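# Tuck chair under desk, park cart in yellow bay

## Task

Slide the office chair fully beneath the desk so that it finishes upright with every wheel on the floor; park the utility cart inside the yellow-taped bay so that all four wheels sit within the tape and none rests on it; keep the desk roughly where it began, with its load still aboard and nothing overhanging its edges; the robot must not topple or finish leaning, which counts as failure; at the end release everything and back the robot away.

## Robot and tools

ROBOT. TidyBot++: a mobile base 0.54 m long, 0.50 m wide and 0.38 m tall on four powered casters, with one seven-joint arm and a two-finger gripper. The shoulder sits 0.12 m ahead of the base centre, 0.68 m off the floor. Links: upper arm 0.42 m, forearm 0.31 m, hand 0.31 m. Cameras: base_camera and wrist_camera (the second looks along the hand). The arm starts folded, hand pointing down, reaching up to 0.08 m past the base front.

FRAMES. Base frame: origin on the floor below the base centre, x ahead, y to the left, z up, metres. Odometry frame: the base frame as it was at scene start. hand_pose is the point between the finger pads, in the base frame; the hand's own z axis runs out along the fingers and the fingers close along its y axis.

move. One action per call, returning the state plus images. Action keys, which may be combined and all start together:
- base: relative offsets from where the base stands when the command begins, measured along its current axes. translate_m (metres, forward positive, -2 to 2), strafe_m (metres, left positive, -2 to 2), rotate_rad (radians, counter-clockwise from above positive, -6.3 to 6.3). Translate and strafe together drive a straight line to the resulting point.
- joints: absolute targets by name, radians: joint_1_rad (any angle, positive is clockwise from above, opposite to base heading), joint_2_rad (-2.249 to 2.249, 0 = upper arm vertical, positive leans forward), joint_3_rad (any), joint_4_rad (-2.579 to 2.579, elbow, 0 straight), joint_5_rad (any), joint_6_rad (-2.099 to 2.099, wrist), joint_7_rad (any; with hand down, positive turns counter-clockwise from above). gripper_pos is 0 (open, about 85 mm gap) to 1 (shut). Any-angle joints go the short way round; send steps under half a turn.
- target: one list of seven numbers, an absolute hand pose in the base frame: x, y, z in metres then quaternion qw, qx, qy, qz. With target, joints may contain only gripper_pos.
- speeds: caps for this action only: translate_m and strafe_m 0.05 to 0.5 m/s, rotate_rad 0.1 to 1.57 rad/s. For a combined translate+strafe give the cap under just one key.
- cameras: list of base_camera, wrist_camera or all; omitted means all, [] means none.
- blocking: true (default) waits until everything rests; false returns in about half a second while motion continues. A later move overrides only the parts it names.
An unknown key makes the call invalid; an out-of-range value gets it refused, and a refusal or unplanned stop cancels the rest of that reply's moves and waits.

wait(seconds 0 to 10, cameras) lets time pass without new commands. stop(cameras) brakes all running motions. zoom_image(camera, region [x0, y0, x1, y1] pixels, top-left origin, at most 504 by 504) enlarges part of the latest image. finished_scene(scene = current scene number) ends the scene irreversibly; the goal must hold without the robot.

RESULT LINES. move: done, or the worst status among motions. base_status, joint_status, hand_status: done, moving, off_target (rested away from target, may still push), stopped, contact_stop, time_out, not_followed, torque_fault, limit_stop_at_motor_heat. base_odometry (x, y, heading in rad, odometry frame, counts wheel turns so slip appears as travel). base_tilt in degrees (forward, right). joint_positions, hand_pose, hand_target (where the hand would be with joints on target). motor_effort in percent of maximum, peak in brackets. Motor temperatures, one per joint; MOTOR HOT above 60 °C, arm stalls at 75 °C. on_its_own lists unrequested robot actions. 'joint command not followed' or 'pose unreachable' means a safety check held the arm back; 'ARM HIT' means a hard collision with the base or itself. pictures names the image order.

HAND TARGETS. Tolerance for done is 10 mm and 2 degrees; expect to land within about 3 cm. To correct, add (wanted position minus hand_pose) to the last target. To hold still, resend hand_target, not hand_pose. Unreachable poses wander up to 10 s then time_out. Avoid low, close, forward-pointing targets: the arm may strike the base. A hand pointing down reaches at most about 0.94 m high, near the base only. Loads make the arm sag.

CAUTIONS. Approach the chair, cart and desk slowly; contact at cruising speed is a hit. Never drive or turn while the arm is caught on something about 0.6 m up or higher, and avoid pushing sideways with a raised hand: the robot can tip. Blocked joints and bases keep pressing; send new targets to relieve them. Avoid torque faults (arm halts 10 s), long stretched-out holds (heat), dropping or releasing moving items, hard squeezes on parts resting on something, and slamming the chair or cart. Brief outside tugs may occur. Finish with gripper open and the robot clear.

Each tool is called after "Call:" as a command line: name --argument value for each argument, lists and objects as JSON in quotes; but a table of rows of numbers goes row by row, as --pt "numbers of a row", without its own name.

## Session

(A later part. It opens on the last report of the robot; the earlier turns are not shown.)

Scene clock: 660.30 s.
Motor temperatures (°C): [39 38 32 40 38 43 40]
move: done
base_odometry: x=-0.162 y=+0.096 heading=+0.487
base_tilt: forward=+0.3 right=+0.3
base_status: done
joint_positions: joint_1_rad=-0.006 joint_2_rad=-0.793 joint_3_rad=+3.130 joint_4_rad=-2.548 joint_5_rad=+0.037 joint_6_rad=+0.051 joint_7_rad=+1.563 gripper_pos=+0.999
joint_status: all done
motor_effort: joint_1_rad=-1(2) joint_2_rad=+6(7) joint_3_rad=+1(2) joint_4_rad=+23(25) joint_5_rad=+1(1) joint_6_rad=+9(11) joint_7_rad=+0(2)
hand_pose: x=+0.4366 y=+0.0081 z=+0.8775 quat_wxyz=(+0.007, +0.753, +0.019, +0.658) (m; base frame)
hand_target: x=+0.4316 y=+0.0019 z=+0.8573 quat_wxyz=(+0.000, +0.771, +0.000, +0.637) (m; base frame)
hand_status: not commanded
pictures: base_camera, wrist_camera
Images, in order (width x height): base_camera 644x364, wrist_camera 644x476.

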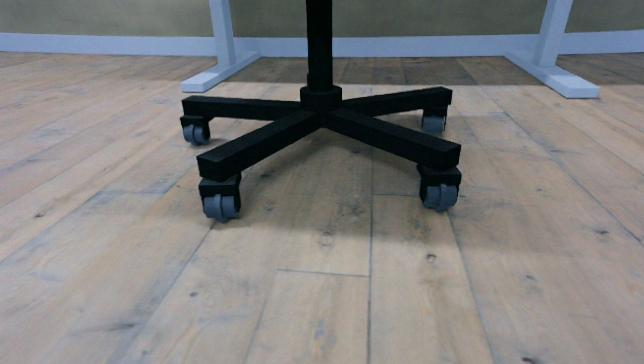

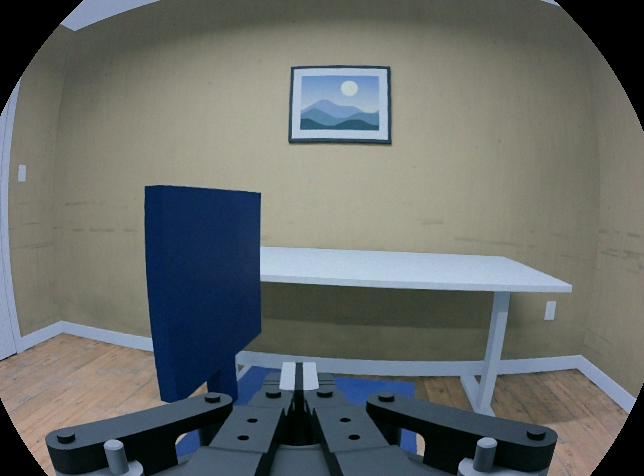

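Call:
move --base '{"translate_m":-0.12,"strafe_m":-0.19}' --cameras '[]'

Call:
move --joints '{"joint_2_rad":0.6,"joint_4_rad":-2.25,"joint_6_rad":0.15}'

Scene clock: 675.30 s.
Motor temperatures (°C): [39 38 32 40 38 43 40]
move: done
base_odometry: x=-0.180 y=-0.128 heading=+0.487
base_tilt: forward=+0.3 right=+0.3
base_status: done
joint_positions: joint_1_rad=-0.006 joint_2_rad=-0.793 joint_3_rad=+3.130 joint_4_rad=-2.548 joint_5_rad=+0.037 joint_6_rad=+0.051 joint_7_rad=+1.563 gripper_pos=+0.999
joint_status: not commanded
motor_effort: joint_1_rad=-1(1) joint_2_rad=+5(7) joint_3_rad=+1(2) joint_4_rad=+23(23) joint_5_rad=+1(1) joint_6_rad=+9(9) joint_7_rad=+0(2)
hand_pose: x=+0.4366 y=+0.0081 z=+0.8776 quat_wxyz=(+0.007, +0.753, +0.019, +0.658) (m; base frame)
hand_target: x=+0.4316 y=+0.0019 z=+0.8573 quat_wxyz=(+0.000, +0.771, +0.000, +0.637) (m; base frame)
hand_status: not commanded
pictures: none
No camera images: "cameras" was empty.

Scene clock: 677.97 s.
Motor temperatures (°C): [39 38 32 40 38 43 40]
move: done
base_odometry: x=-0.180 y=-0.128 heading=+0.487
base_tilt: forward=+0.3 right=+0.4
base_status: not commanded
joint_positions: joint_1_rad=-0.006 joint_2_rad=+0.581 joint_3_rad=+3.130 joint_4_rad=-2.279 joint_5_rad=+0.037 joint_6_rad=+0.085 joint_7_rad=+1.563 gripper_pos=+0.999
joint_status: all done
motor_effort: joint_1_rad=-1(1) joint_2_rad=-28(30) joint_3_rad=+0(1) joint_4_rad=+7(24) joint_5_rad=+1(1) joint_6_rad=+3(9) joint_7_rad=+2(2)
hand_pose: x=+0.5486 y=+0.0107 z=+0.4412 quat_wxyz=(-0.004, +0.983, +0.021, +0.182) (m; base frame)
hand_target: x=+0.5800 y=+0.0022 z=+0.4466 quat_wxyz=(-0.001, +0.976, +0.000, +0.219) (m; base frame)
hand_status: not commanded
pictures: base_camera, wrist_camera
Images, in order (width x height): base_camera 644x364, wrist_camera 644x476.

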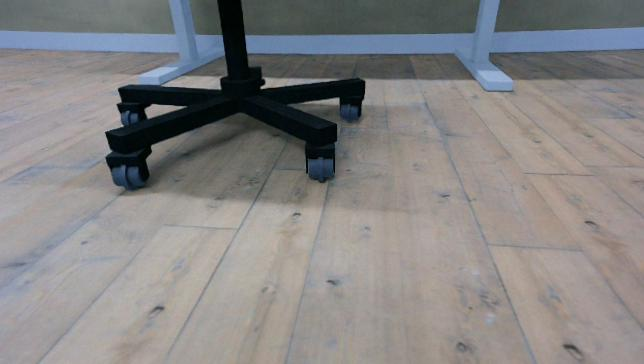

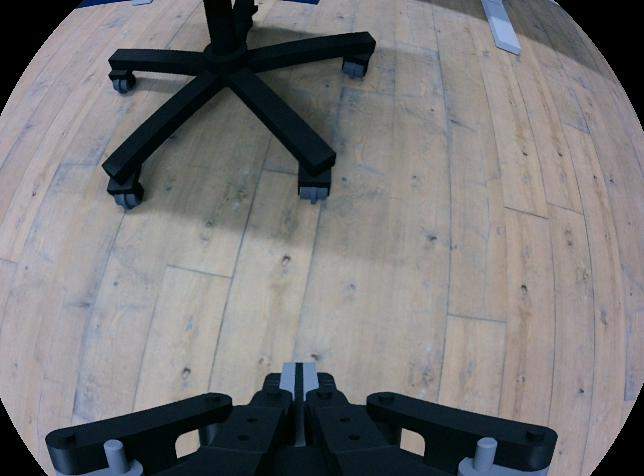

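Call:
move --base '{"translate_m":0.3,"strafe_m":0.06}' --speeds '{"translate_m":0.1}'

Scene clock: 685.23 s.
Motor temperatures (°C): [39 38 32 40 38 43 40]
move: done
base_odometry: x=+0.058 y=+0.065 heading=+0.487
base_tilt: forward=+0.3 right=+0.3
base_status: done
joint_positions: joint_1_rad=-0.006 joint_2_rad=+0.582 joint_3_rad=+3.130 joint_4_rad=-2.271 joint_5_rad=+0.037 joint_6_rad=+0.089 joint_7_rad=+1.563 gripper_pos=+0.999
joint_status: not commanded
motor_effort: joint_1_rad=-1(2) joint_2_rad=-29(30) joint_3_rad=+0(1) joint_4_rad=+8(9) joint_5_rad=+1(1) joint_6_rad=+3(4) joint_7_rad=+1(2)
hand_pose: x=+0.5541 y=+0.0107 z=+0.4426 quat_wxyz=(-0.004, +0.982, +0.021, +0.188) (m; base frame)
hand_target: x=+0.5800 y=+0.0022 z=+0.4466 quat_wxyz=(-0.001, +0.976, +0.000, +0.219) (m; base frame)
hand_status: not commanded
pictures: base_camera, wrist_camera
Images, in order (width x height): base_camera 644x364, wrist_camera 644x476.

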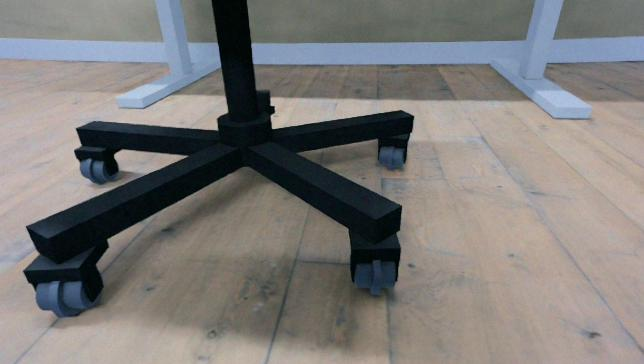

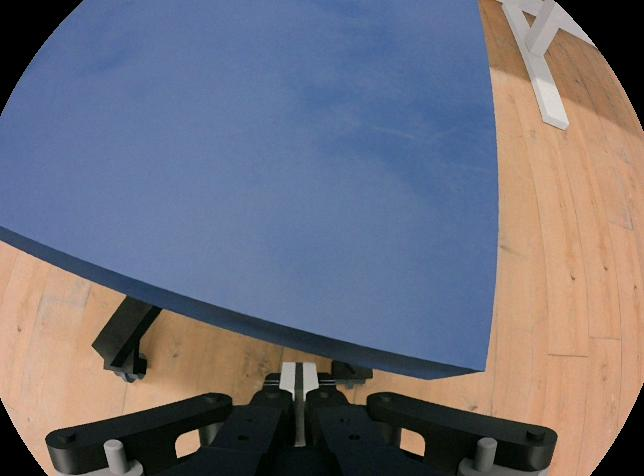

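Call:
move --base '{"translate_m":0.12,"strafe_m":-0.05}' --speeds '{"translate_m":0.06}'

Scene clock: 691.37 s.
Motor temperatures (°C): [39 38 32 40 38 43 40]
move: done
base_odometry: x=+0.187 y=+0.077 heading=+0.487
base_tilt: forward=+0.3 right=+0.3
base_status: done
joint_positions: joint_1_rad=+0.018 joint_2_rad=+0.597 joint_3_rad=+3.152 joint_4_rad=-2.285 joint_5_rad=+0.037 joint_6_rad=+0.093 joint_7_rad=+1.563 gripper_pos=+0.999
joint_status: not commanded
motor_effort: joint_1_rad=-5(7) joint_2_rad=-31(34) joint_3_rad=-5(7) joint_4_rad=+15(19) joint_5_rad=+1(2) joint_6_rad=+9(13) joint_7_rad=+1(2)
hand_pose: x=+0.5437 y=-0.0105 z=+0.4338 quat_wxyz=(+0.006, +0.984, +0.002, +0.175) (m; base frame)
hand_target: x=+0.5800 y=+0.0022 z=+0.4466 quat_wxyz=(-0.001, +0.976, +0.000, +0.219) (m; base frame)
hand_status: not commanded
pictures: base_camera, wrist_camera
Images, in order (width x height): base_camera 644x364, wrist_camera 644x476.

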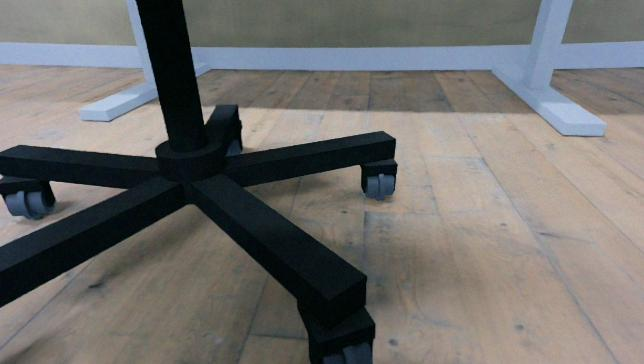

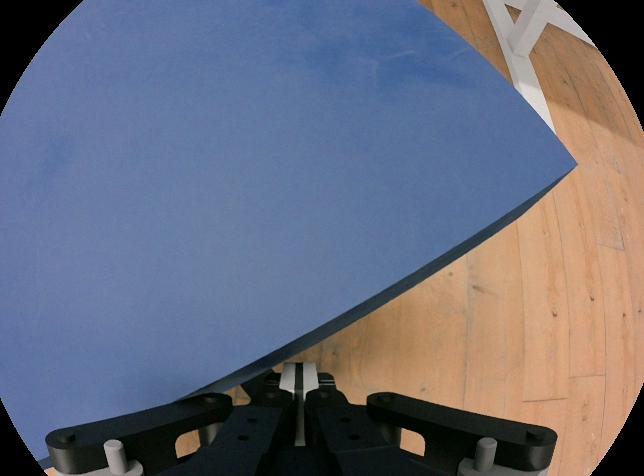

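Call:
move --base '{"strafe_m":-0.1}' --speeds '{"strafe_m":0.1}' --cameras '[]'

Call:
move --base '{"translate_m":0.13}' --speeds '{"translate_m":0.06}'

Scene clock: 698.73 s.
Motor temperatures (°C): [39 38 32 40 38 43 40]
move: done
base_odometry: x=+0.234 y=-0.011 heading=+0.487
base_tilt: forward=+0.3 right=+0.3
base_status: done
joint_positions: joint_1_rad=+0.002 joint_2_rad=+0.597 joint_3_rad=+3.146 joint_4_rad=-2.270 joint_5_rad=+0.037 joint_6_rad=+0.102 joint_7_rad=+1.563 gripper_pos=+0.999
joint_status: not commanded
motor_effort: joint_1_rad=-1(5) joint_2_rad=-29(31) joint_3_rad=+0(4) joint_4_rad=+7(14) joint_5_rad=+1(1) joint_6_rad=+3(8) joint_7_rad=+1(2)
hand_pose: x=+0.5551 y=-0.0004 z=+0.4377 quat_wxyz=(+0.002, +0.982, +0.012, +0.187) (m; base frame)
hand_target: x=+0.5800 y=+0.0022 z=+0.4466 quat_wxyz=(-0.001, +0.976, +0.000, +0.219) (m; base frame)
hand_status: not commanded
pictures: none
No camera images: "cameras" was empty.

Scene clock: 701.43 s.
Motor temperatures (°C): [39 38 32 40 38 43 40]
move: done
base_odometry: x=+0.350 y=+0.050 heading=+0.487
base_tilt: forward=+0.3 right=+0.3
base_status: done
joint_positions: joint_1_rad=+0.014 joint_2_rad=+0.597 joint_3_rad=+3.151 joint_4_rad=-2.271 joint_5_rad=+0.037 joint_6_rad=+0.102 joint_7_rad=+1.563 gripper_pos=+0.999
joint_status: not commanded
motor_effort: joint_1_rad=-3(7) joint_2_rad=-28(32) joint_3_rad=-3(7) joint_4_rad=+8(17) joint_5_rad=+1(2) joint_6_rad=+3(11) joint_7_rad=+1(2)
hand_pose: x=+0.5545 y=-0.0082 z=+0.4375 quat_wxyz=(+0.006, +0.982, +0.004, +0.186) (m; base frame)
hand_target: x=+0.5800 y=+0.0022 z=+0.4466 quat_wxyz=(-0.001, +0.976, +0.000, +0.219) (m; base frame)
hand_status: not commanded
pictures: base_camera, wrist_camera
Images, in order (width x height): base_camera 644x364, wrist_camera 644x476.

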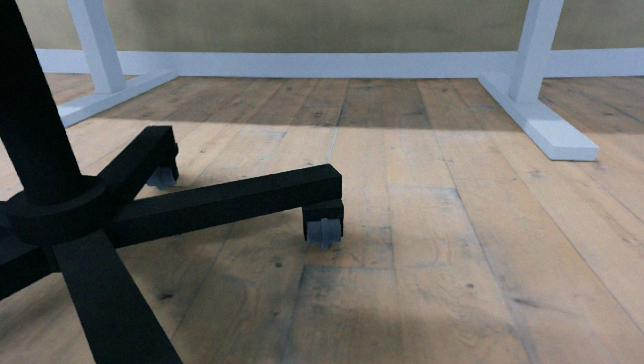

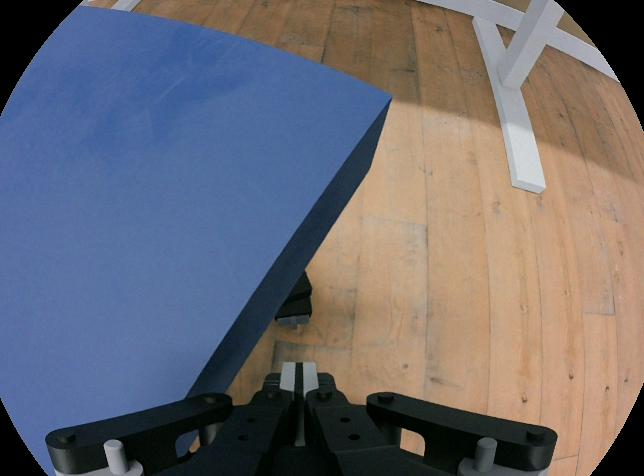

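Call:
move --base '{"strafe_m":-0.12}' --speeds '{"strafe_m":0.1}' --cameras '[]'

Call:
move --base '{"translate_m":0.17}' --speeds '{"translate_m":0.1}' --cameras '[]'

Call:
move --joints '{"joint_1_rad":-0.25}' --cameras '[]'

Call:
move --joints '{"joint_1_rad":-0.45}'

Scene clock: 717.20 s.
Motor temperatures (°C): [39 38 32 40 38 43 40]
move: done
base_odometry: x=+0.406 y=-0.057 heading=+0.487
base_tilt: forward=+0.3 right=+0.4
base_status: done
joint_positions: joint_1_rad=+0.003 joint_2_rad=+0.597 joint_3_rad=+3.147 joint_4_rad=-2.271 joint_5_rad=+0.036 joint_6_rad=+0.102 joint_7_rad=+1.563 gripper_pos=+0.999
joint_status: not commanded
motor_effort: joint_1_rad=-1(3) joint_2_rad=-29(30) joint_3_rad=+0(2) joint_4_rad=+8(9) joint_5_rad=+1(1) joint_6_rad=+3(4) joint_7_rad=+1(2)
hand_pose: x=+0.5545 y=-0.0015 z=+0.4376 quat_wxyz=(+0.003, +0.982, +0.011, +0.187) (m; base frame)
hand_target: x=+0.5800 y=+0.0022 z=+0.4466 quat_wxyz=(-0.001, +0.976, +0.000, +0.219) (m; base frame)
hand_status: not commanded
pictures: none
No camera images: "cameras" was empty.

Scene clock: 719.40 s.
Motor temperatures (°C): [39 38 32 40 38 43 40]
move: done
base_odometry: x=+0.556 y=+0.023 heading=+0.487
base_tilt: forward=+0.3 right=+0.3
base_status: done
joint_positions: joint_1_rad=+0.003 joint_2_rad=+0.596 joint_3_rad=+3.147 joint_4_rad=-2.269 joint_5_rad=+0.036 joint_6_rad=+0.102 joint_7_rad=+1.563 gripper_pos=+0.999
joint_status: not commanded
motor_effort: joint_1_rad=-1(2) joint_2_rad=-29(31) joint_3_rad=+0(1) joint_4_rad=+7(9) joint_5_rad=+1(1) joint_6_rad=+4(4) joint_7_rad=+1(2)
hand_pose: x=+0.5562 y=-0.0015 z=+0.4383 quat_wxyz=(+0.003, +0.982, +0.011, +0.188) (m; base frame)
hand_target: x=+0.5800 y=+0.0022 z=+0.4466 quat_wxyz=(-0.001, +0.976, +0.000, +0.219) (m; base frame)
hand_status: not commanded
pictures: none
No camera images: "cameras" was empty.

Scene clock: 720.70 s.
Motor temperatures (°C): [39 38 32 40 38 43 40]
move: done
base_odometry: x=+0.556 y=+0.023 heading=+0.487
base_tilt: forward=+0.3 right=+0.3
base_status: not commanded
joint_positions: joint_1_rad=-0.240 joint_2_rad=+0.596 joint_3_rad=+3.147 joint_4_rad=-2.269 joint_5_rad=+0.036 joint_6_rad=+0.102 joint_7_rad=+1.563 gripper_pos=+0.999
joint_status: all done
motor_effort: joint_1_rad=-1(3) joint_2_rad=-29(30) joint_3_rad=+0(1) joint_4_rad=+7(8) joint_5_rad=+1(1) joint_6_rad=+3(4) joint_7_rad=+1(2)
hand_pose: x=+0.5437 y=+0.1037 z=+0.4383 quat_wxyz=(-0.020, +0.974, +0.130, +0.187) (m; base frame)
hand_target: x=+0.5651 y=+0.1162 z=+0.4466 quat_wxyz=(-0.028, +0.968, +0.122, +0.217) (m; base frame)
hand_status: not commanded
pictures: none
No camera images: "cameras" was empty.

Scene clock: 722.13 s.
Motor temperatures (°C): [39 38 32 40 38 43 40]
move: off_target
base_odometry: x=+0.556 y=+0.023 heading=+0.487
base_tilt: forward=+0.3 right=+0.3
base_status: not commanded
joint_positions: joint_1_rad=-0.397 joint_2_rad=+0.596 joint_3_rad=+3.176 joint_4_rad=-2.270 joint_5_rad=+0.035 joint_6_rad=+0.102 joint_7_rad=+1.563 gripper_pos=+0.999
joint_status: joint_1_rad off_target (ended at -0.397, target -0.450)
motor_effort: joint_1_rad=-8(11) joint_2_rad=-26(29) joint_3_rad=-8(11) joint_4_rad=+10(15) joint_5_rad=+1(2) joint_6_rad=+5(9) joint_7_rad=+1(2)
hand_pose: x=+0.5274 y=+0.1553 z=+0.4380 quat_wxyz=(-0.024, +0.963, +0.195, +0.186) (m; base frame)
hand_target: x=+0.5331 y=+0.2025 z=+0.4466 quat_wxyz=(-0.050, +0.951, +0.218, +0.213) (m; base frame)
hand_status: not commanded
pictures: base_camera, wrist_camera
Images, in order (width x height): base_camera 644x364, wrist_camera 644x476.

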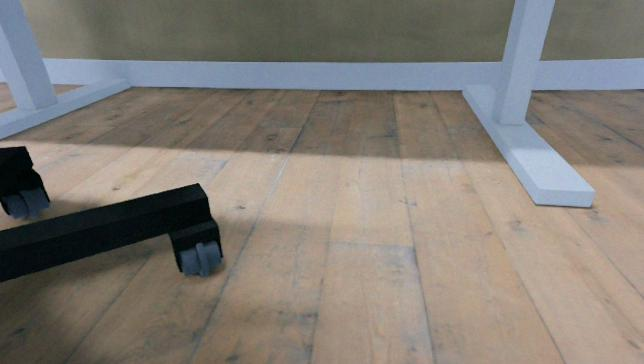

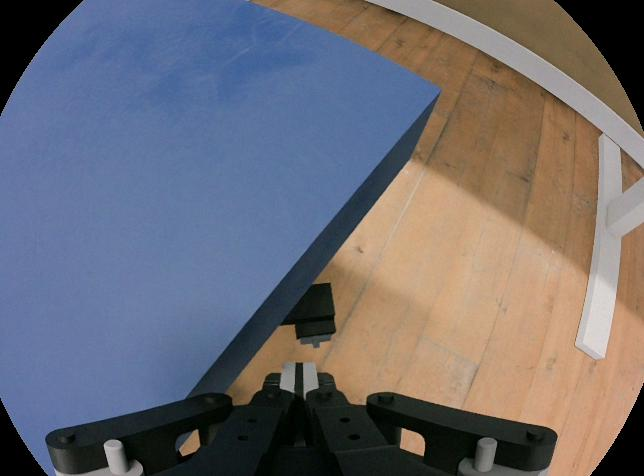

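Call:
move --joints '{"joint_1_rad":-0.65}'

Scene clock: 726.77 s.
Motor temperatures (°C): [39 38 32 40 38 43 40]
move: off_target
base_odometry: x=+0.556 y=+0.023 heading=+0.487
base_tilt: forward=+0.3 right=+0.3
base_status: not commanded
joint_positions: joint_1_rad=-0.589 joint_2_rad=+0.595 joint_3_rad=+3.204 joint_4_rad=-2.270 joint_5_rad=+0.031 joint_6_rad=+0.102 joint_7_rad=+1.563 gripper_pos=+0.999
joint_status: joint_1_rad off_target (ended at -0.589, target -0.650)
motor_effort: joint_1_rad=-11(17) joint_2_rad=-28(29) joint_3_rad=-10(17) joint_4_rad=+15(15) joint_5_rad=+1(3) joint_6_rad=+8(9) joint_7_rad=+1(2)
hand_pose: x=+0.4980 y=+0.2190 z=+0.4387 quat_wxyz=(-0.033, +0.943, +0.275, +0.186) (m; base frame)
hand_target: x=+0.4847 y=+0.2807 z=+0.4466 quat_wxyz=(-0.071, +0.925, +0.312, +0.207) (m; base frame)
hand_status: not commanded
pictures: base_camera, wrist_camera
Images, in order (width x height): base_camera 644x364, wrist_camera 644x476.

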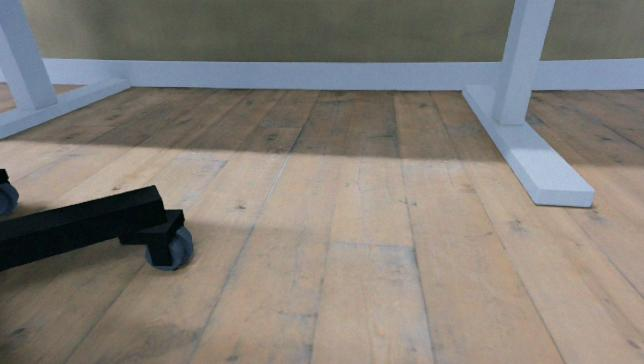

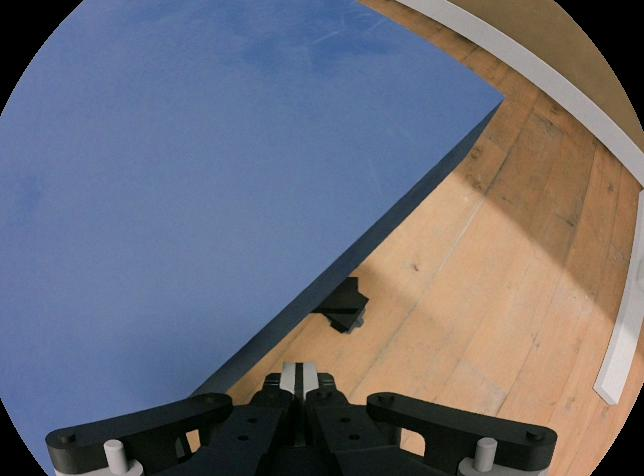

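Call:
move --joints '{"joint_1_rad":0.0}' --cameras '[]'

Call:
move --base '{"translate_m":-0.95}' --joints '{"joint_2_rad":-0.8,"joint_4_rad":-2.56,"joint_6_rad":0.0}' --cameras '[]'

Call:
move --base '{"strafe_m":0.43}'

Scene clock: 738.70 s.
Motor temperatures (°C): [39 38 32 39 38 43 40]
move: done
base_odometry: x=+0.556 y=+0.023 heading=+0.487
base_tilt: forward=+0.3 right=+0.3
base_status: not commanded
joint_positions: joint_1_rad=-0.011 joint_2_rad=+0.595 joint_3_rad=+3.146 joint_4_rad=-2.265 joint_5_rad=+0.031 joint_6_rad=+0.106 joint_7_rad=+1.563 gripper_pos=+0.999
joint_status: all done
motor_effort: joint_1_rad=-1(11) joint_2_rad=-29(30) joint_3_rad=+0(10) joint_4_rad=+7(15) joint_5_rad=+1(2) joint_6_rad=+4(9) joint_7_rad=+1(2)
hand_pose: x=+0.5599 y=+0.0051 z=+0.4401 quat_wxyz=(+0.001, +0.981, +0.015, +0.193) (m; base frame)
hand_target: x=+0.5800 y=+0.0022 z=+0.4466 quat_wxyz=(-0.001, +0.976, +0.000, +0.219) (m; base frame)
hand_status: not commanded
pictures: none
No camera images: "cameras" was empty.

Scene clock: 741.87 s.
Motor temperatures (°C): [39 38 32 39 38 43 40]
move: done
base_odometry: x=-0.283 y=-0.422 heading=+0.487
base_tilt: forward=+0.3 right=+0.3
base_status: done
joint_positions: joint_1_rad=-0.009 joint_2_rad=-0.792 joint_3_rad=+3.146 joint_4_rad=-2.537 joint_5_rad=+0.031 joint_6_rad=+0.070 joint_7_rad=+1.563 gripper_pos=+0.999
joint_status: all done
motor_effort: joint_1_rad=-1(3) joint_2_rad=+4(32) joint_3_rad=+1(3) joint_4_rad=+23(25) joint_5_rad=+1(1) joint_6_rad=+9(9) joint_7_rad=+1(2)
hand_pose: x=+0.4388 y=+0.0032 z=+0.8902 quat_wxyz=(+0.004, +0.743, +0.010, +0.669) (m; base frame)
hand_target: x=+0.4316 y=+0.0019 z=+0.8573 quat_wxyz=(+0.000, +0.771, +0.000, +0.637) (m; base frame)
hand_status: not commanded
pictures: none
No camera images: "cameras" was empty.

Scene clock: 743.97 s.
Motor temperatures (°C): [39 38 32 39 38 43 40]
move: done
base_odometry: x=-0.485 y=-0.042 heading=+0.488
base_tilt: forward=+0.3 right=+0.3
base_status: done
joint_positions: joint_1_rad=-0.008 joint_2_rad=-0.792 joint_3_rad=+3.146 joint_4_rad=-2.537 joint_5_rad=+0.031 joint_6_rad=+0.069 joint_7_rad=+1.563 gripper_pos=+0.999
joint_status: not commanded
motor_effort: joint_1_rad=-1(2) joint_2_rad=+5(7) joint_3_rad=+1(2) joint_4_rad=+23(24) joint_5_rad=+0(1) joint_6_rad=+9(9) joint_7_rad=+0(2)
hand_pose: x=+0.4387 y=+0.0032 z=+0.8899 quat_wxyz=(+0.004, +0.743, +0.010, +0.669) (m; base frame)
hand_target: x=+0.4316 y=+0.0019 z=+0.8573 quat_wxyz=(+0.000, +0.771, +0.000, +0.637) (m; base frame)
hand_status: not commanded
pictures: base_camera, wrist_camera
Images, in order (width x height): base_camera 644x364, wrist_camera 644x476.

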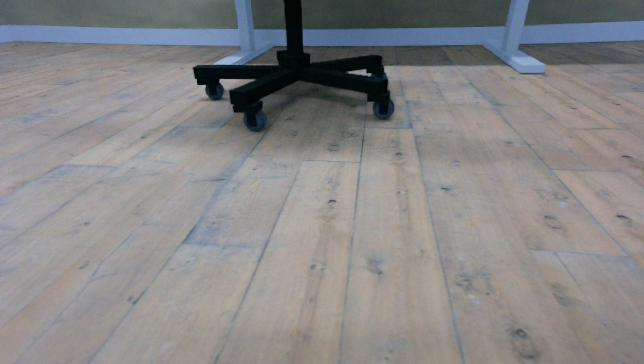

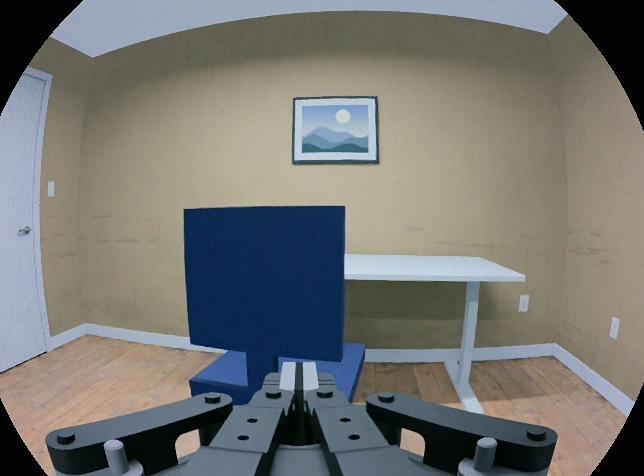

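Call:
move --base '{"translate_m":0.5,"strafe_m":0.4,"rotate_rad":-0.35}' --joints '{"joint_1_rad":3.1,"joint_2_rad":-0.1,"joint_4_rad":-2.55,"joint_6_rad":0.7}'

Scene clock: 758.27 s.
Motor temperatures (°C): [39 37 32 39 38 43 40]
move: done
base_odometry: x=-0.230 y=+0.546 heading=+0.137
base_tilt: forward=+0.2 right=+0.3
base_status: done
joint_positions: joint_1_rad=+3.086 joint_2_rad=-0.122 joint_3_rad=+3.145 joint_4_rad=-2.538 joint_5_rad=+0.031 joint_6_rad=+0.636 joint_7_rad=+1.563 gripper_pos=+0.999
joint_status: all done
motor_effort: joint_1_rad=-1(2) joint_2_rad=-13(13) joint_3_rad=+0(2) joint_4_rad=+18(25) joint_5_rad=+1(1) joint_6_rad=+9(10) joint_7_rad=+0(2)
hand_pose: x=-0.3420 y=-0.0307 z=+0.7996 quat_wxyz=(+0.629, +0.032, -0.777, +0.018) (m; base frame)
hand_target: x=-0.3453 y=-0.0214 z=+0.8029 quat_wxyz=(+0.641, +0.016, -0.767, +0.014) (m; base frame)
hand_status: not commanded
pictures: base_camera, wrist_camera
Images, in order (width x height): base_camera 644x364, wrist_camera 644x476.

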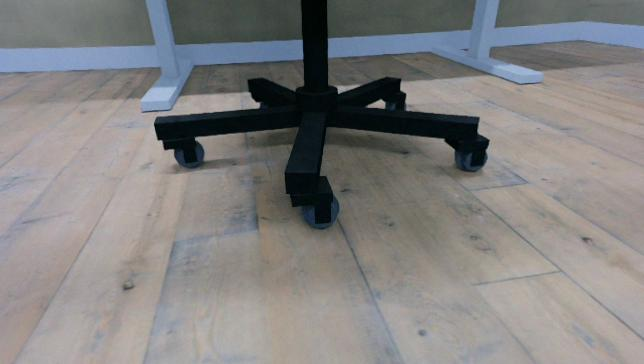

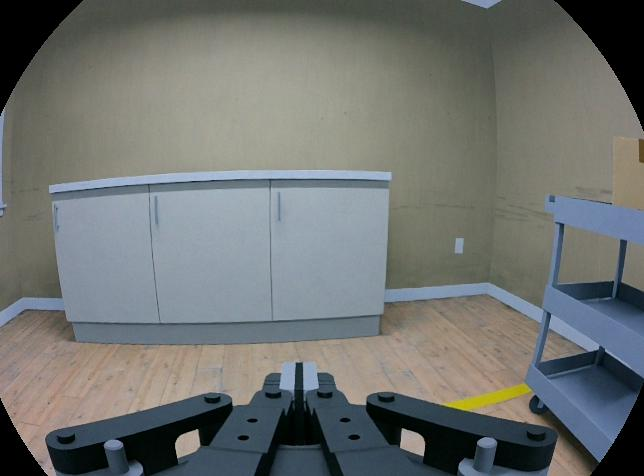

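Call:
move --base '{"translate_m":0.34}' --speeds '{"translate_m":0.15}' --cameras '[]'

Call:
move --base '{"translate_m":0.34}' --speeds '{"translate_m":0.06}'

Scene clock: 769.50 s.
Motor temperatures (°C): [39 37 32 39 38 43 40]
move: done
base_odometry: x=+0.106 y=+0.593 heading=+0.137
base_tilt: forward=+0.3 right=+0.3
base_status: done
joint_positions: joint_1_rad=+3.087 joint_2_rad=-0.114 joint_3_rad=+3.145 joint_4_rad=-2.538 joint_5_rad=+0.031 joint_6_rad=+0.639 joint_7_rad=+1.563 gripper_pos=+0.999
joint_status: not commanded
motor_effort: joint_1_rad=-1(1) joint_2_rad=-13(14) joint_3_rad=+0(1) joint_4_rad=+17(18) joint_5_rad=+1(1) joint_6_rad=+8(9) joint_7_rad=+1(2)
hand_pose: x=-0.3431 y=-0.0306 z=+0.7968 quat_wxyz=(+0.627, +0.032, -0.778, +0.018) (m; base frame)
hand_target: x=-0.3453 y=-0.0214 z=+0.8029 quat_wxyz=(+0.641, +0.016, -0.767, +0.014) (m; base frame)
hand_status: not commanded
pictures: none
No camera images: "cameras" was empty.

Scene clock: 775.63 s.
Motor temperatures (°C): [39 37 32 39 38 43 40]
move: done
base_odometry: x=+0.443 y=+0.639 heading=+0.137
base_tilt: forward=+0.3 right=+0.3
base_status: done
joint_positions: joint_1_rad=+3.087 joint_2_rad=-0.111 joint_3_rad=+3.145 joint_4_rad=-2.538 joint_5_rad=+0.031 joint_6_rad=+0.640 joint_7_rad=+1.563 gripper_pos=+0.999
joint_status: not commanded
motor_effort: joint_1_rad=-1(1) joint_2_rad=-13(16) joint_3_rad=+0(1) joint_4_rad=+17(18) joint_5_rad=+1(1) joint_6_rad=+9(9) joint_7_rad=+1(2)
hand_pose: x=-0.3434 y=-0.0306 z=+0.7959 quat_wxyz=(+0.627, +0.032, -0.779, +0.018) (m; base frame)
hand_target: x=-0.3453 y=-0.0214 z=+0.8029 quat_wxyz=(+0.641, +0.016, -0.767, +0.014) (m; base frame)
hand_status: not commanded
pictures: base_camera, wrist_camera
Images, in order (width x height): base_camera 644x364, wrist_camera 644x476.

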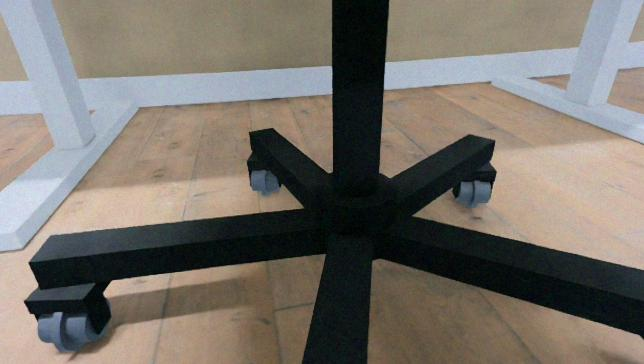

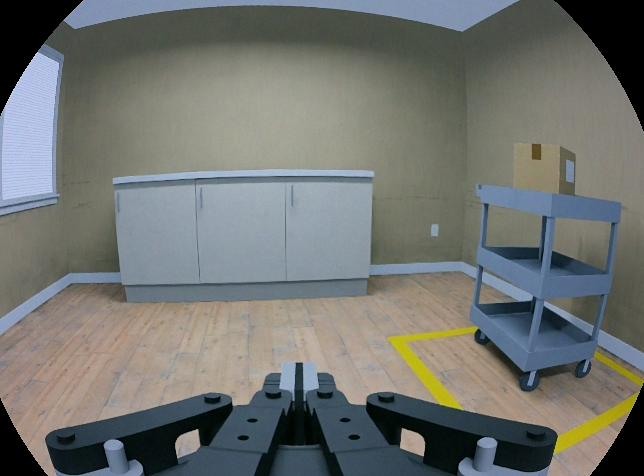

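Call:
move --base '{"translate_m":0.3}' --speeds '{"translate_m":0.06}'

Scene clock: 788.40 s.
Motor temperatures (°C): [39 37 32 39 38 43 40]
move: done
base_odometry: x=+0.741 y=+0.681 heading=+0.137
base_tilt: forward=+0.3 right=+0.3
base_status: done
joint_positions: joint_1_rad=+3.087 joint_2_rad=-0.110 joint_3_rad=+3.145 joint_4_rad=-2.538 joint_5_rad=+0.031 joint_6_rad=+0.641 joint_7_rad=+1.563 gripper_pos=+0.999
joint_status: not commanded
motor_effort: joint_1_rad=-1(1) joint_2_rad=-13(14) joint_3_rad=+0(1) joint_4_rad=+17(19) joint_5_rad=+1(1) joint_6_rad=+8(9) joint_7_rad=+0(2)
hand_pose: x=-0.3436 y=-0.0306 z=+0.7955 quat_wxyz=(+0.626, +0.032, -0.779, +0.018) (m; base frame)
hand_target: x=-0.3453 y=-0.0214 z=+0.8029 quat_wxyz=(+0.641, +0.016, -0.767, +0.014) (m; base frame)
hand_status: not commanded
pictures: base_camera, wrist_camera
Images, in order (width x height): base_camera 644x364, wrist_camera 644x476.

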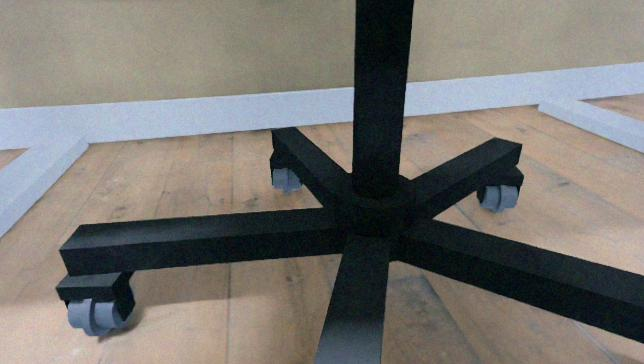

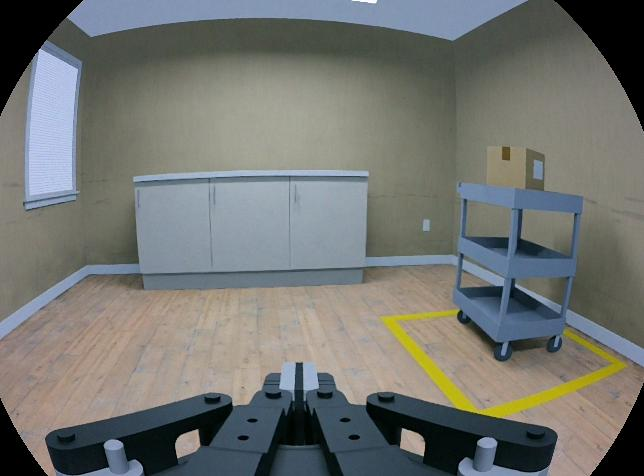

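Call:
move --base '{"translate_m":0.07}' --speeds '{"translate_m":0.05}' --cameras '["base_camera"]'

Call:
move --base '{"translate_m":-0.9}' --cameras '[]'

Call:
move --joints '{"joint_1_rad":-0.1,"joint_2_rad":-0.5,"joint_4_rad":-2.56,"joint_6_rad":0.0}'

Scene clock: 796.77 s.
Motor temperatures (°C): [39 37 32 39 38 43 40]
move: done
base_odometry: x=+0.810 y=+0.690 heading=+0.137
base_tilt: forward=+0.3 right=+0.4
base_status: done
joint_positions: joint_1_rad=+3.087 joint_2_rad=-0.109 joint_3_rad=+3.145 joint_4_rad=-2.538 joint_5_rad=+0.031 joint_6_rad=+0.642 joint_7_rad=+1.563 gripper_pos=+0.999
joint_status: not commanded
motor_effort: joint_1_rad=-1(1) joint_2_rad=-12(16) joint_3_rad=+0(1) joint_4_rad=+17(18) joint_5_rad=+1(1) joint_6_rad=+8(9) joint_7_rad=+1(2)
hand_pose: x=-0.3438 y=-0.0304 z=+0.7953 quat_wxyz=(+0.626, +0.032, -0.779, +0.018) (m; base frame)
hand_target: x=-0.3453 y=-0.0214 z=+0.8029 quat_wxyz=(+0.641, +0.016, -0.767, +0.014) (m; base frame)
hand_status: not commanded
pictures: base_camera
Images, in order (width x height): base_camera 644x364.

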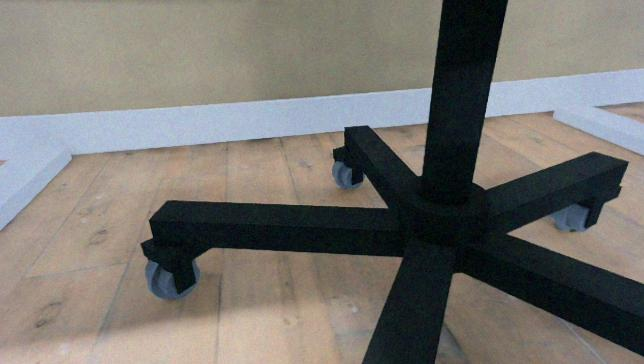

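Scene clock: 799.97 s.
Motor temperatures (°C): [39 37 32 39 38 43 40]
move: done
base_odometry: x=-0.082 y=+0.567 heading=+0.138
base_tilt: forward=+0.2 right=+0.3
base_status: done
joint_positions: joint_1_rad=+3.089 joint_2_rad=-0.107 joint_3_rad=+3.145 joint_4_rad=-2.538 joint_5_rad=+0.031 joint_6_rad=+0.642 joint_7_rad=+1.563 gripper_pos=+0.999
joint_status: not commanded
motor_effort: joint_1_rad=-1(2) joint_2_rad=-12(15) joint_3_rad=+0(2) joint_4_rad=+17(18) joint_5_rad=+1(1) joint_6_rad=+9(9) joint_7_rad=+1(2)
hand_pose: x=-0.3440 y=-0.0295 z=+0.7945 quat_wxyz=(+0.626, +0.031, -0.779, +0.017) (m; base frame)
hand_target: x=-0.3453 y=-0.0214 z=+0.8029 quat_wxyz=(+0.641, +0.016, -0.767, +0.014) (m; base frame)
hand_status: not commanded
pictures: none
No camera images: "cameras" was empty.

Scene clock: 803.87 s.
Motor temperatures (°C): [39 37 32 39 38 43 40]
move: done
base_odometry: x=-0.082 y=+0.567 heading=+0.138
base_tilt: forward=+0.3 right=+0.3
base_status: not commanded
joint_positions: joint_1_rad=+6.169 joint_2_rad=-0.481 joint_3_rad=+3.145 joint_4_rad=-2.538 joint_5_rad=+0.031 joint_6_rad=+0.072 joint_7_rad=+1.563 gripper_pos=+0.999
joint_status: all done
motor_effort: joint_1_rad=-1(2) joint_2_rad=-3(14) joint_3_rad=+1(1) joint_4_rad=+21(22) joint_5_rad=+1(1) joint_6_rad=+8(9) joint_7_rad=+0(2)
hand_pose: x=+0.4847 y=+0.0424 z=+0.7824 quat_wxyz=(+0.026, -0.836, -0.056, -0.546) (m; base frame)
hand_target: x=+0.4676 y=+0.0369 z=+0.7570 quat_wxyz=(+0.026, -0.856, -0.043, -0.514) (m; base frame)
hand_status: not commanded
pictures: base_camera, wrist_camera
Images, in order (width x height): base_camera 644x364, wrist_camera 644x476.

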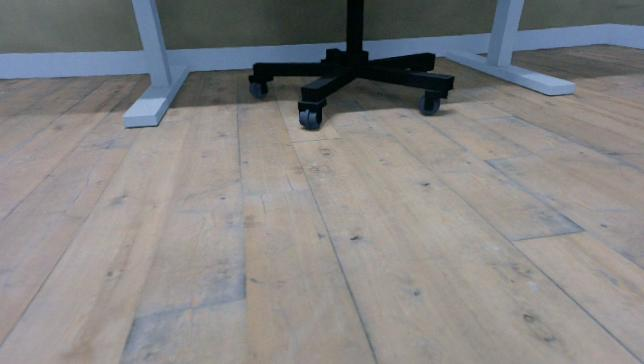

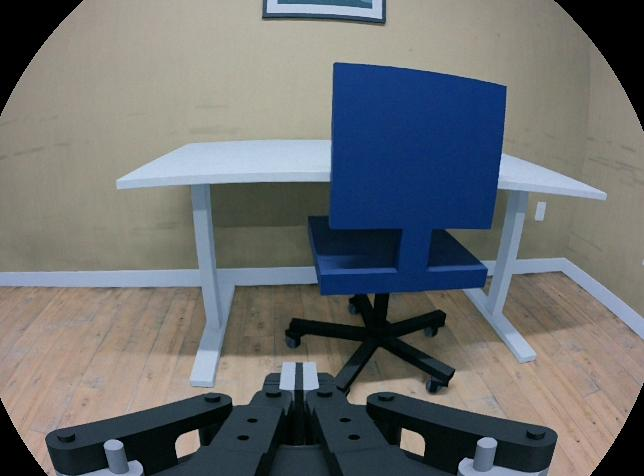

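Call:
move --base '{"rotate_rad":0.35}' --cameras '[]'

Call:
move --base '{"strafe_m":-0.62}' --joints '{"joint_1_rad":0.0,"joint_2_rad":0.6,"joint_4_rad":-2.25,"joint_6_rad":0.3}' --cameras '[]'

Call:
move --base '{"translate_m":0.3}' --speeds '{"translate_m":0.1}'

Scene clock: 817.97 s.
Motor temperatures (°C): [39 37 32 39 38 43 40]
move: done
base_odometry: x=-0.082 y=+0.567 heading=+0.487
base_tilt: forward=+0.3 right=+0.3
base_status: done
joint_positions: joint_1_rad=+6.172 joint_2_rad=-0.482 joint_3_rad=+3.145 joint_4_rad=-2.538 joint_5_rad=+0.031 joint_6_rad=+0.070 joint_7_rad=+1.563 gripper_pos=+0.999
joint_status: not commanded
motor_effort: joint_1_rad=-1(2) joint_2_rad=-3(3) joint_3_rad=+1(2) joint_4_rad=+21(21) joint_5_rad=+1(1) joint_6_rad=+8(9) joint_7_rad=+1(2)
hand_pose: x=+0.4844 y=+0.0413 z=+0.7822 quat_wxyz=(+0.025, -0.836, -0.054, -0.545) (m; base frame)
hand_target: x=+0.4676 y=+0.0369 z=+0.7570 quat_wxyz=(+0.026, -0.856, -0.043, -0.514) (m; base frame)
hand_status: not commanded
pictures: none
No camera images: "cameras" was empty.

Scene clock: 820.43 s.
Motor temperatures (°C): [39 37 32 39 38 43 40]
move: done
base_odometry: x=+0.208 y=+0.019 heading=+0.488
base_tilt: forward=+0.3 right=+0.4
base_status: done
joint_positions: joint_1_rad=+6.277 joint_2_rad=+0.580 joint_3_rad=+3.145 joint_4_rad=-2.280 joint_5_rad=+0.031 joint_6_rad=+0.235 joint_7_rad=+1.563 gripper_pos=+0.999
joint_status: all done
motor_effort: joint_1_rad=-1(4) joint_2_rad=-29(31) joint_3_rad=+0(2) joint_4_rad=+8(22) joint_5_rad=+1(1) joint_6_rad=+4(8) joint_7_rad=+2(2)
hand_pose: x=+0.5908 y=+0.0044 z=+0.4610 quat_wxyz=(+0.000, -0.967, -0.013, -0.255) (m; base frame)
hand_target: x=+0.6205 y=+0.0022 z=+0.4696 quat_wxyz=(+0.001, -0.957, +0.000, -0.292) (m; base frame)
hand_status: not commanded
pictures: none
No camera images: "cameras" was empty.

Scene clock: 823.97 s.
Motor temperatures (°C): [39 37 32 39 38 43 40]
move: done
base_odometry: x=+0.474 y=+0.159 heading=+0.488
base_tilt: forward=+0.3 right=+0.3
base_status: done
joint_positions: joint_1_rad=+6.277 joint_2_rad=+0.582 joint_3_rad=+3.145 joint_4_rad=-2.272 joint_5_rad=+0.031 joint_6_rad=+0.239 joint_7_rad=+1.563 gripper_pos=+0.999
joint_status: not commanded
motor_effort: joint_1_rad=-1(1) joint_2_rad=-30(31) joint_3_rad=+0(0) joint_4_rad=+9(10) joint_5_rad=+1(1) joint_6_rad=+5(5) joint_7_rad=+1(2)
hand_pose: x=+0.5960 y=+0.0044 z=+0.4629 quat_wxyz=(+0.000, -0.965, -0.013, -0.260) (m; base frame)
hand_target: x=+0.6205 y=+0.0022 z=+0.4696 quat_wxyz=(+0.001, -0.957, +0.000, -0.292) (m; base frame)
hand_status: not commanded
pictures: base_camera, wrist_camera
Images, in order (width x height): base_camera 644x364, wrist_camera 644x476.

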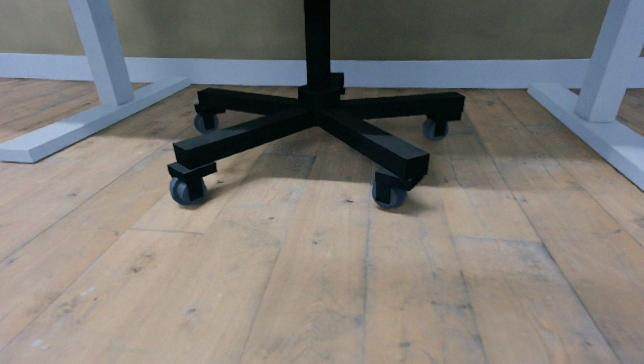

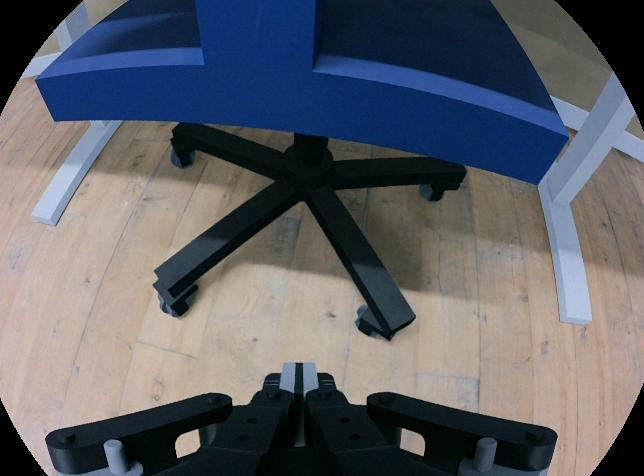

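Call:
move --base '{"translate_m":0.2}' --speeds '{"translate_m":0.07}'

Scene clock: 831.63 s.
Motor temperatures (°C): [39 37 32 39 38 43 40]
move: done
base_odometry: x=+0.650 y=+0.253 heading=+0.488
base_tilt: forward=+0.3 right=+0.3
base_status: done
joint_positions: joint_1_rad=+6.277 joint_2_rad=+0.592 joint_3_rad=+3.145 joint_4_rad=-2.290 joint_5_rad=+0.031 joint_6_rad=+0.240 joint_7_rad=+1.563 gripper_pos=+0.999
joint_status: not commanded
motor_effort: joint_1_rad=+0(2) joint_2_rad=-31(34) joint_3_rad=+1(2) joint_4_rad=+15(21) joint_5_rad=+1(1) joint_6_rad=+10(14) joint_7_rad=+1(2)
hand_pose: x=+0.5837 y=+0.0044 z=+0.4540 quat_wxyz=(+0.000, -0.969, -0.013, -0.247) (m; base frame)
hand_target: x=+0.6205 y=+0.0022 z=+0.4696 quat_wxyz=(+0.001, -0.957, +0.000, -0.292) (m; base frame)
hand_status: not commanded
pictures: base_camera, wrist_camera
Images, in order (width x height): base_camera 644x364, wrist_camera 644x476.

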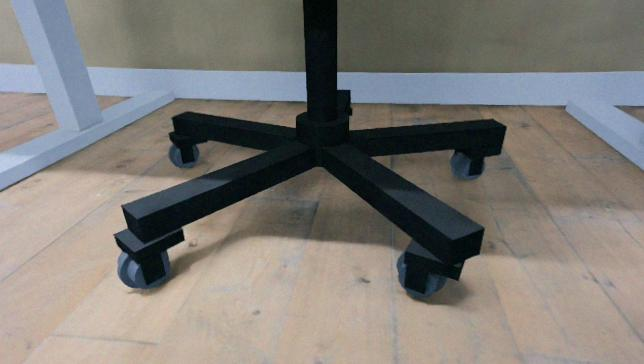

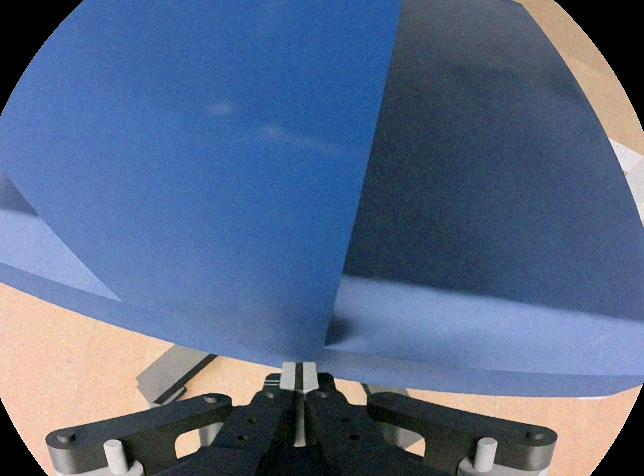

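Call:
move --base '{"translate_m":0.08}' --speeds '{"translate_m":0.05}'

Call:
move --base '{"translate_m":0.05}' --speeds '{"translate_m":0.05}'

Scene clock: 838.13 s.
Motor temperatures (°C): [39 37 32 39 38 43 40]
move: done
base_odometry: x=+0.721 y=+0.290 heading=+0.488
base_tilt: forward=+0.3 right=+0.3
base_status: done
joint_positions: joint_1_rad=+6.275 joint_2_rad=+0.621 joint_3_rad=+3.137 joint_4_rad=-2.416 joint_5_rad=+0.025 joint_6_rad=+0.239 joint_7_rad=+1.563 gripper_pos=+0.999
joint_status: not commanded
motor_effort: joint_1_rad=+1(4) joint_2_rad=-33(36) joint_3_rad=+2(6) joint_4_rad=+37(42) joint_5_rad=+1(2) joint_6_rad=+18(21) joint_7_rad=+0(4)
hand_pose: x=+0.5016 y=+0.0087 z=+0.4185 quat_wxyz=(+0.004, -0.985, -0.015, -0.171) (m; base frame)
hand_target: x=+0.6205 y=+0.0022 z=+0.4696 quat_wxyz=(+0.001, -0.957, +0.000, -0.292) (m; base frame)
hand_status: not commanded
pictures: base_camera, wrist_camera
Images, in order (width x height): base_camera 644x364, wrist_camera 644x476.

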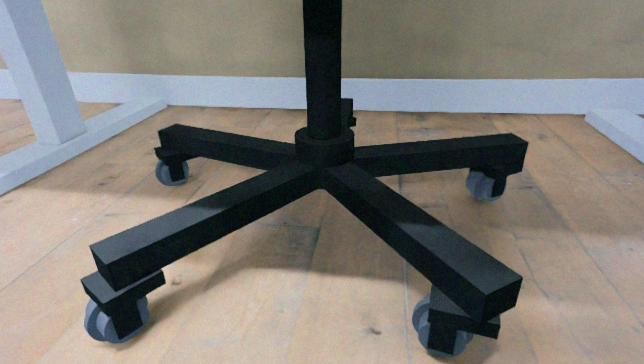

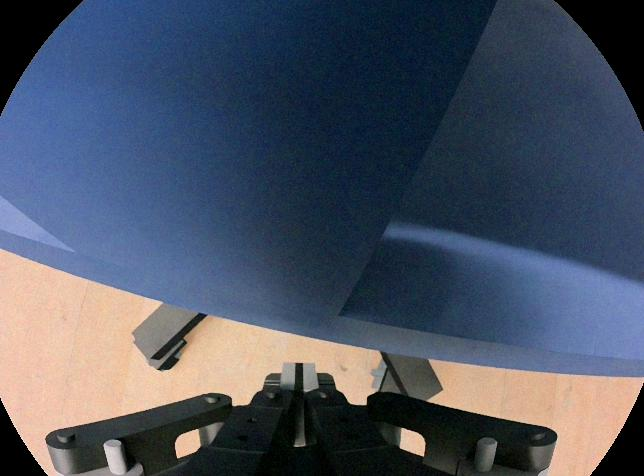

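Scene clock: 839.57 s.
Motor temperatures (°C): [39 37 32 39 38 43 40]
move: done
base_odometry: x=+0.764 y=+0.313 heading=+0.488
base_tilt: forward=+0.2 right=+0.3
base_status: done
joint_positions: joint_1_rad=+6.275 joint_2_rad=+0.615 joint_3_rad=+3.137 joint_4_rad=-2.515 joint_5_rad=+0.025 joint_6_rad=+0.213 joint_7_rad=+1.563 gripper_pos=+0.999
joint_status: not commanded
motor_effort: joint_1_rad=-2(2) joint_2_rad=-30(33) joint_3_rad=+0(3) joint_4_rad=+53(57) joint_5_rad=+2(2) joint_6_rad=+25(26) joint_7_rad=+2(3)
hand_pose: x=+0.4348 y=+0.0075 z=+0.4079 quat_wxyz=(+0.004, -0.994, -0.014, -0.112) (m; base frame)
hand_target: x=+0.6205 y=+0.0022 z=+0.4696 quat_wxyz=(+0.001, -0.957, +0.000, -0.292) (m; base frame)
hand_status: not commanded
pictures: base_camera, wrist_camera
Images, in order (width x height): base_camera 644x364, wrist_camera 644x476.

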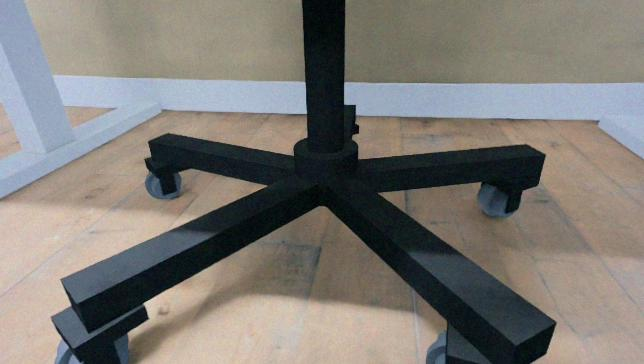

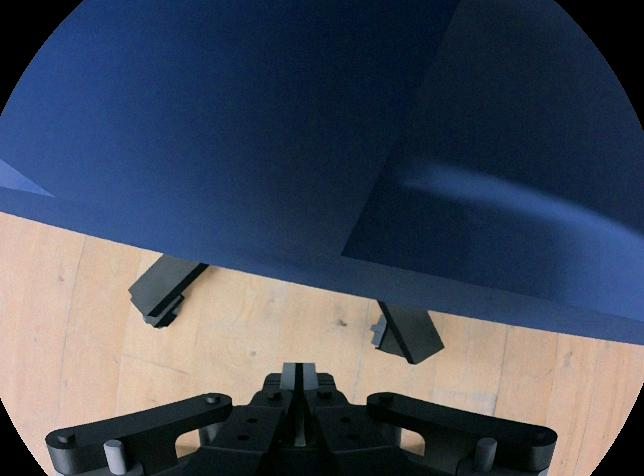

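Call:
move --base '{"translate_m":-0.7}' --speeds '{"translate_m":0.25}' --cameras '[]'

Call:
move --joints '{"joint_2_rad":-0.8,"joint_4_rad":-2.56,"joint_6_rad":0.0}'

Scene clock: 846.70 s.
Motor temperatures (°C): [39 37 32 40 38 43 40]
move: done
base_odometry: x=+0.146 y=-0.015 heading=+0.488
base_tilt: forward=+0.3 right=+0.3
base_status: done
joint_positions: joint_1_rad=+6.275 joint_2_rad=+0.600 joint_3_rad=+3.137 joint_4_rad=-2.256 joint_5_rad=+0.025 joint_6_rad=+0.269 joint_7_rad=+1.563 gripper_pos=+0.999
joint_status: not commanded
motor_effort: joint_1_rad=-1(2) joint_2_rad=-29(39) joint_3_rad=+0(2) joint_4_rad=+8(52) joint_5_rad=+1(2) joint_6_rad=+5(23) joint_7_rad=+1(3)
hand_pose: x=+0.6091 y=+0.0099 z=+0.4630 quat_wxyz=(+0.004, -0.962, -0.014, -0.274) (m; base frame)
hand_target: x=+0.6205 y=+0.0022 z=+0.4696 quat_wxyz=(+0.001, -0.957, +0.000, -0.292) (m; base frame)
hand_status: not commanded
pictures: none
No camera images: "cameras" was empty.

Scene clock: 849.33 s.
Motor temperatures (°C): [39 37 32 40 38 43 40]
move: done
base_odometry: x=+0.146 y=-0.015 heading=+0.488
base_tilt: forward=+0.2 right=+0.3
base_status: not commanded
joint_positions: joint_1_rad=+6.275 joint_2_rad=-0.785 joint_3_rad=+3.137 joint_4_rad=-2.536 joint_5_rad=+0.025 joint_6_rad=+0.072 joint_7_rad=+1.563 gripper_pos=+0.999
joint_status: all done
motor_effort: joint_1_rad=-1(1) joint_2_rad=+5(32) joint_3_rad=+1(1) joint_4_rad=+23(25) joint_5_rad=+1(1) joint_6_rad=+8(10) joint_7_rad=+1(2)
hand_pose: x=+0.4403 y=+0.0063 z=+0.8892 quat_wxyz=(-0.003, -0.744, -0.012, -0.668) (m; base frame)
hand_target: x=+0.4316 y=+0.0019 z=+0.8573 quat_wxyz=(+0.000, -0.771, +0.000, -0.637) (m; base frame)
hand_status: not commanded
pictures: base_camera, wrist_camera
Images, in order (width x height): base_camera 644x364, wrist_camera 644x476.

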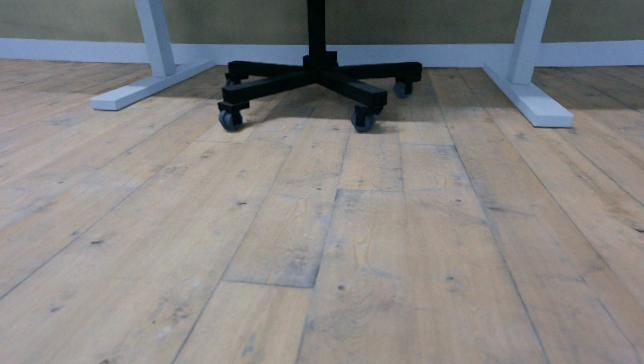

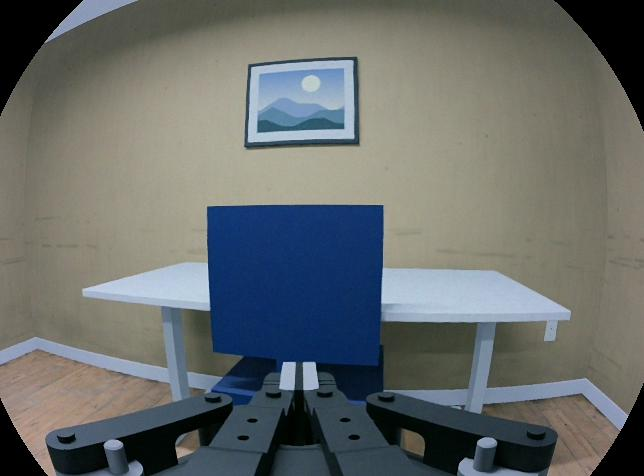

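Call:
finished_scene --scene 2

The scene is finished: the task was done.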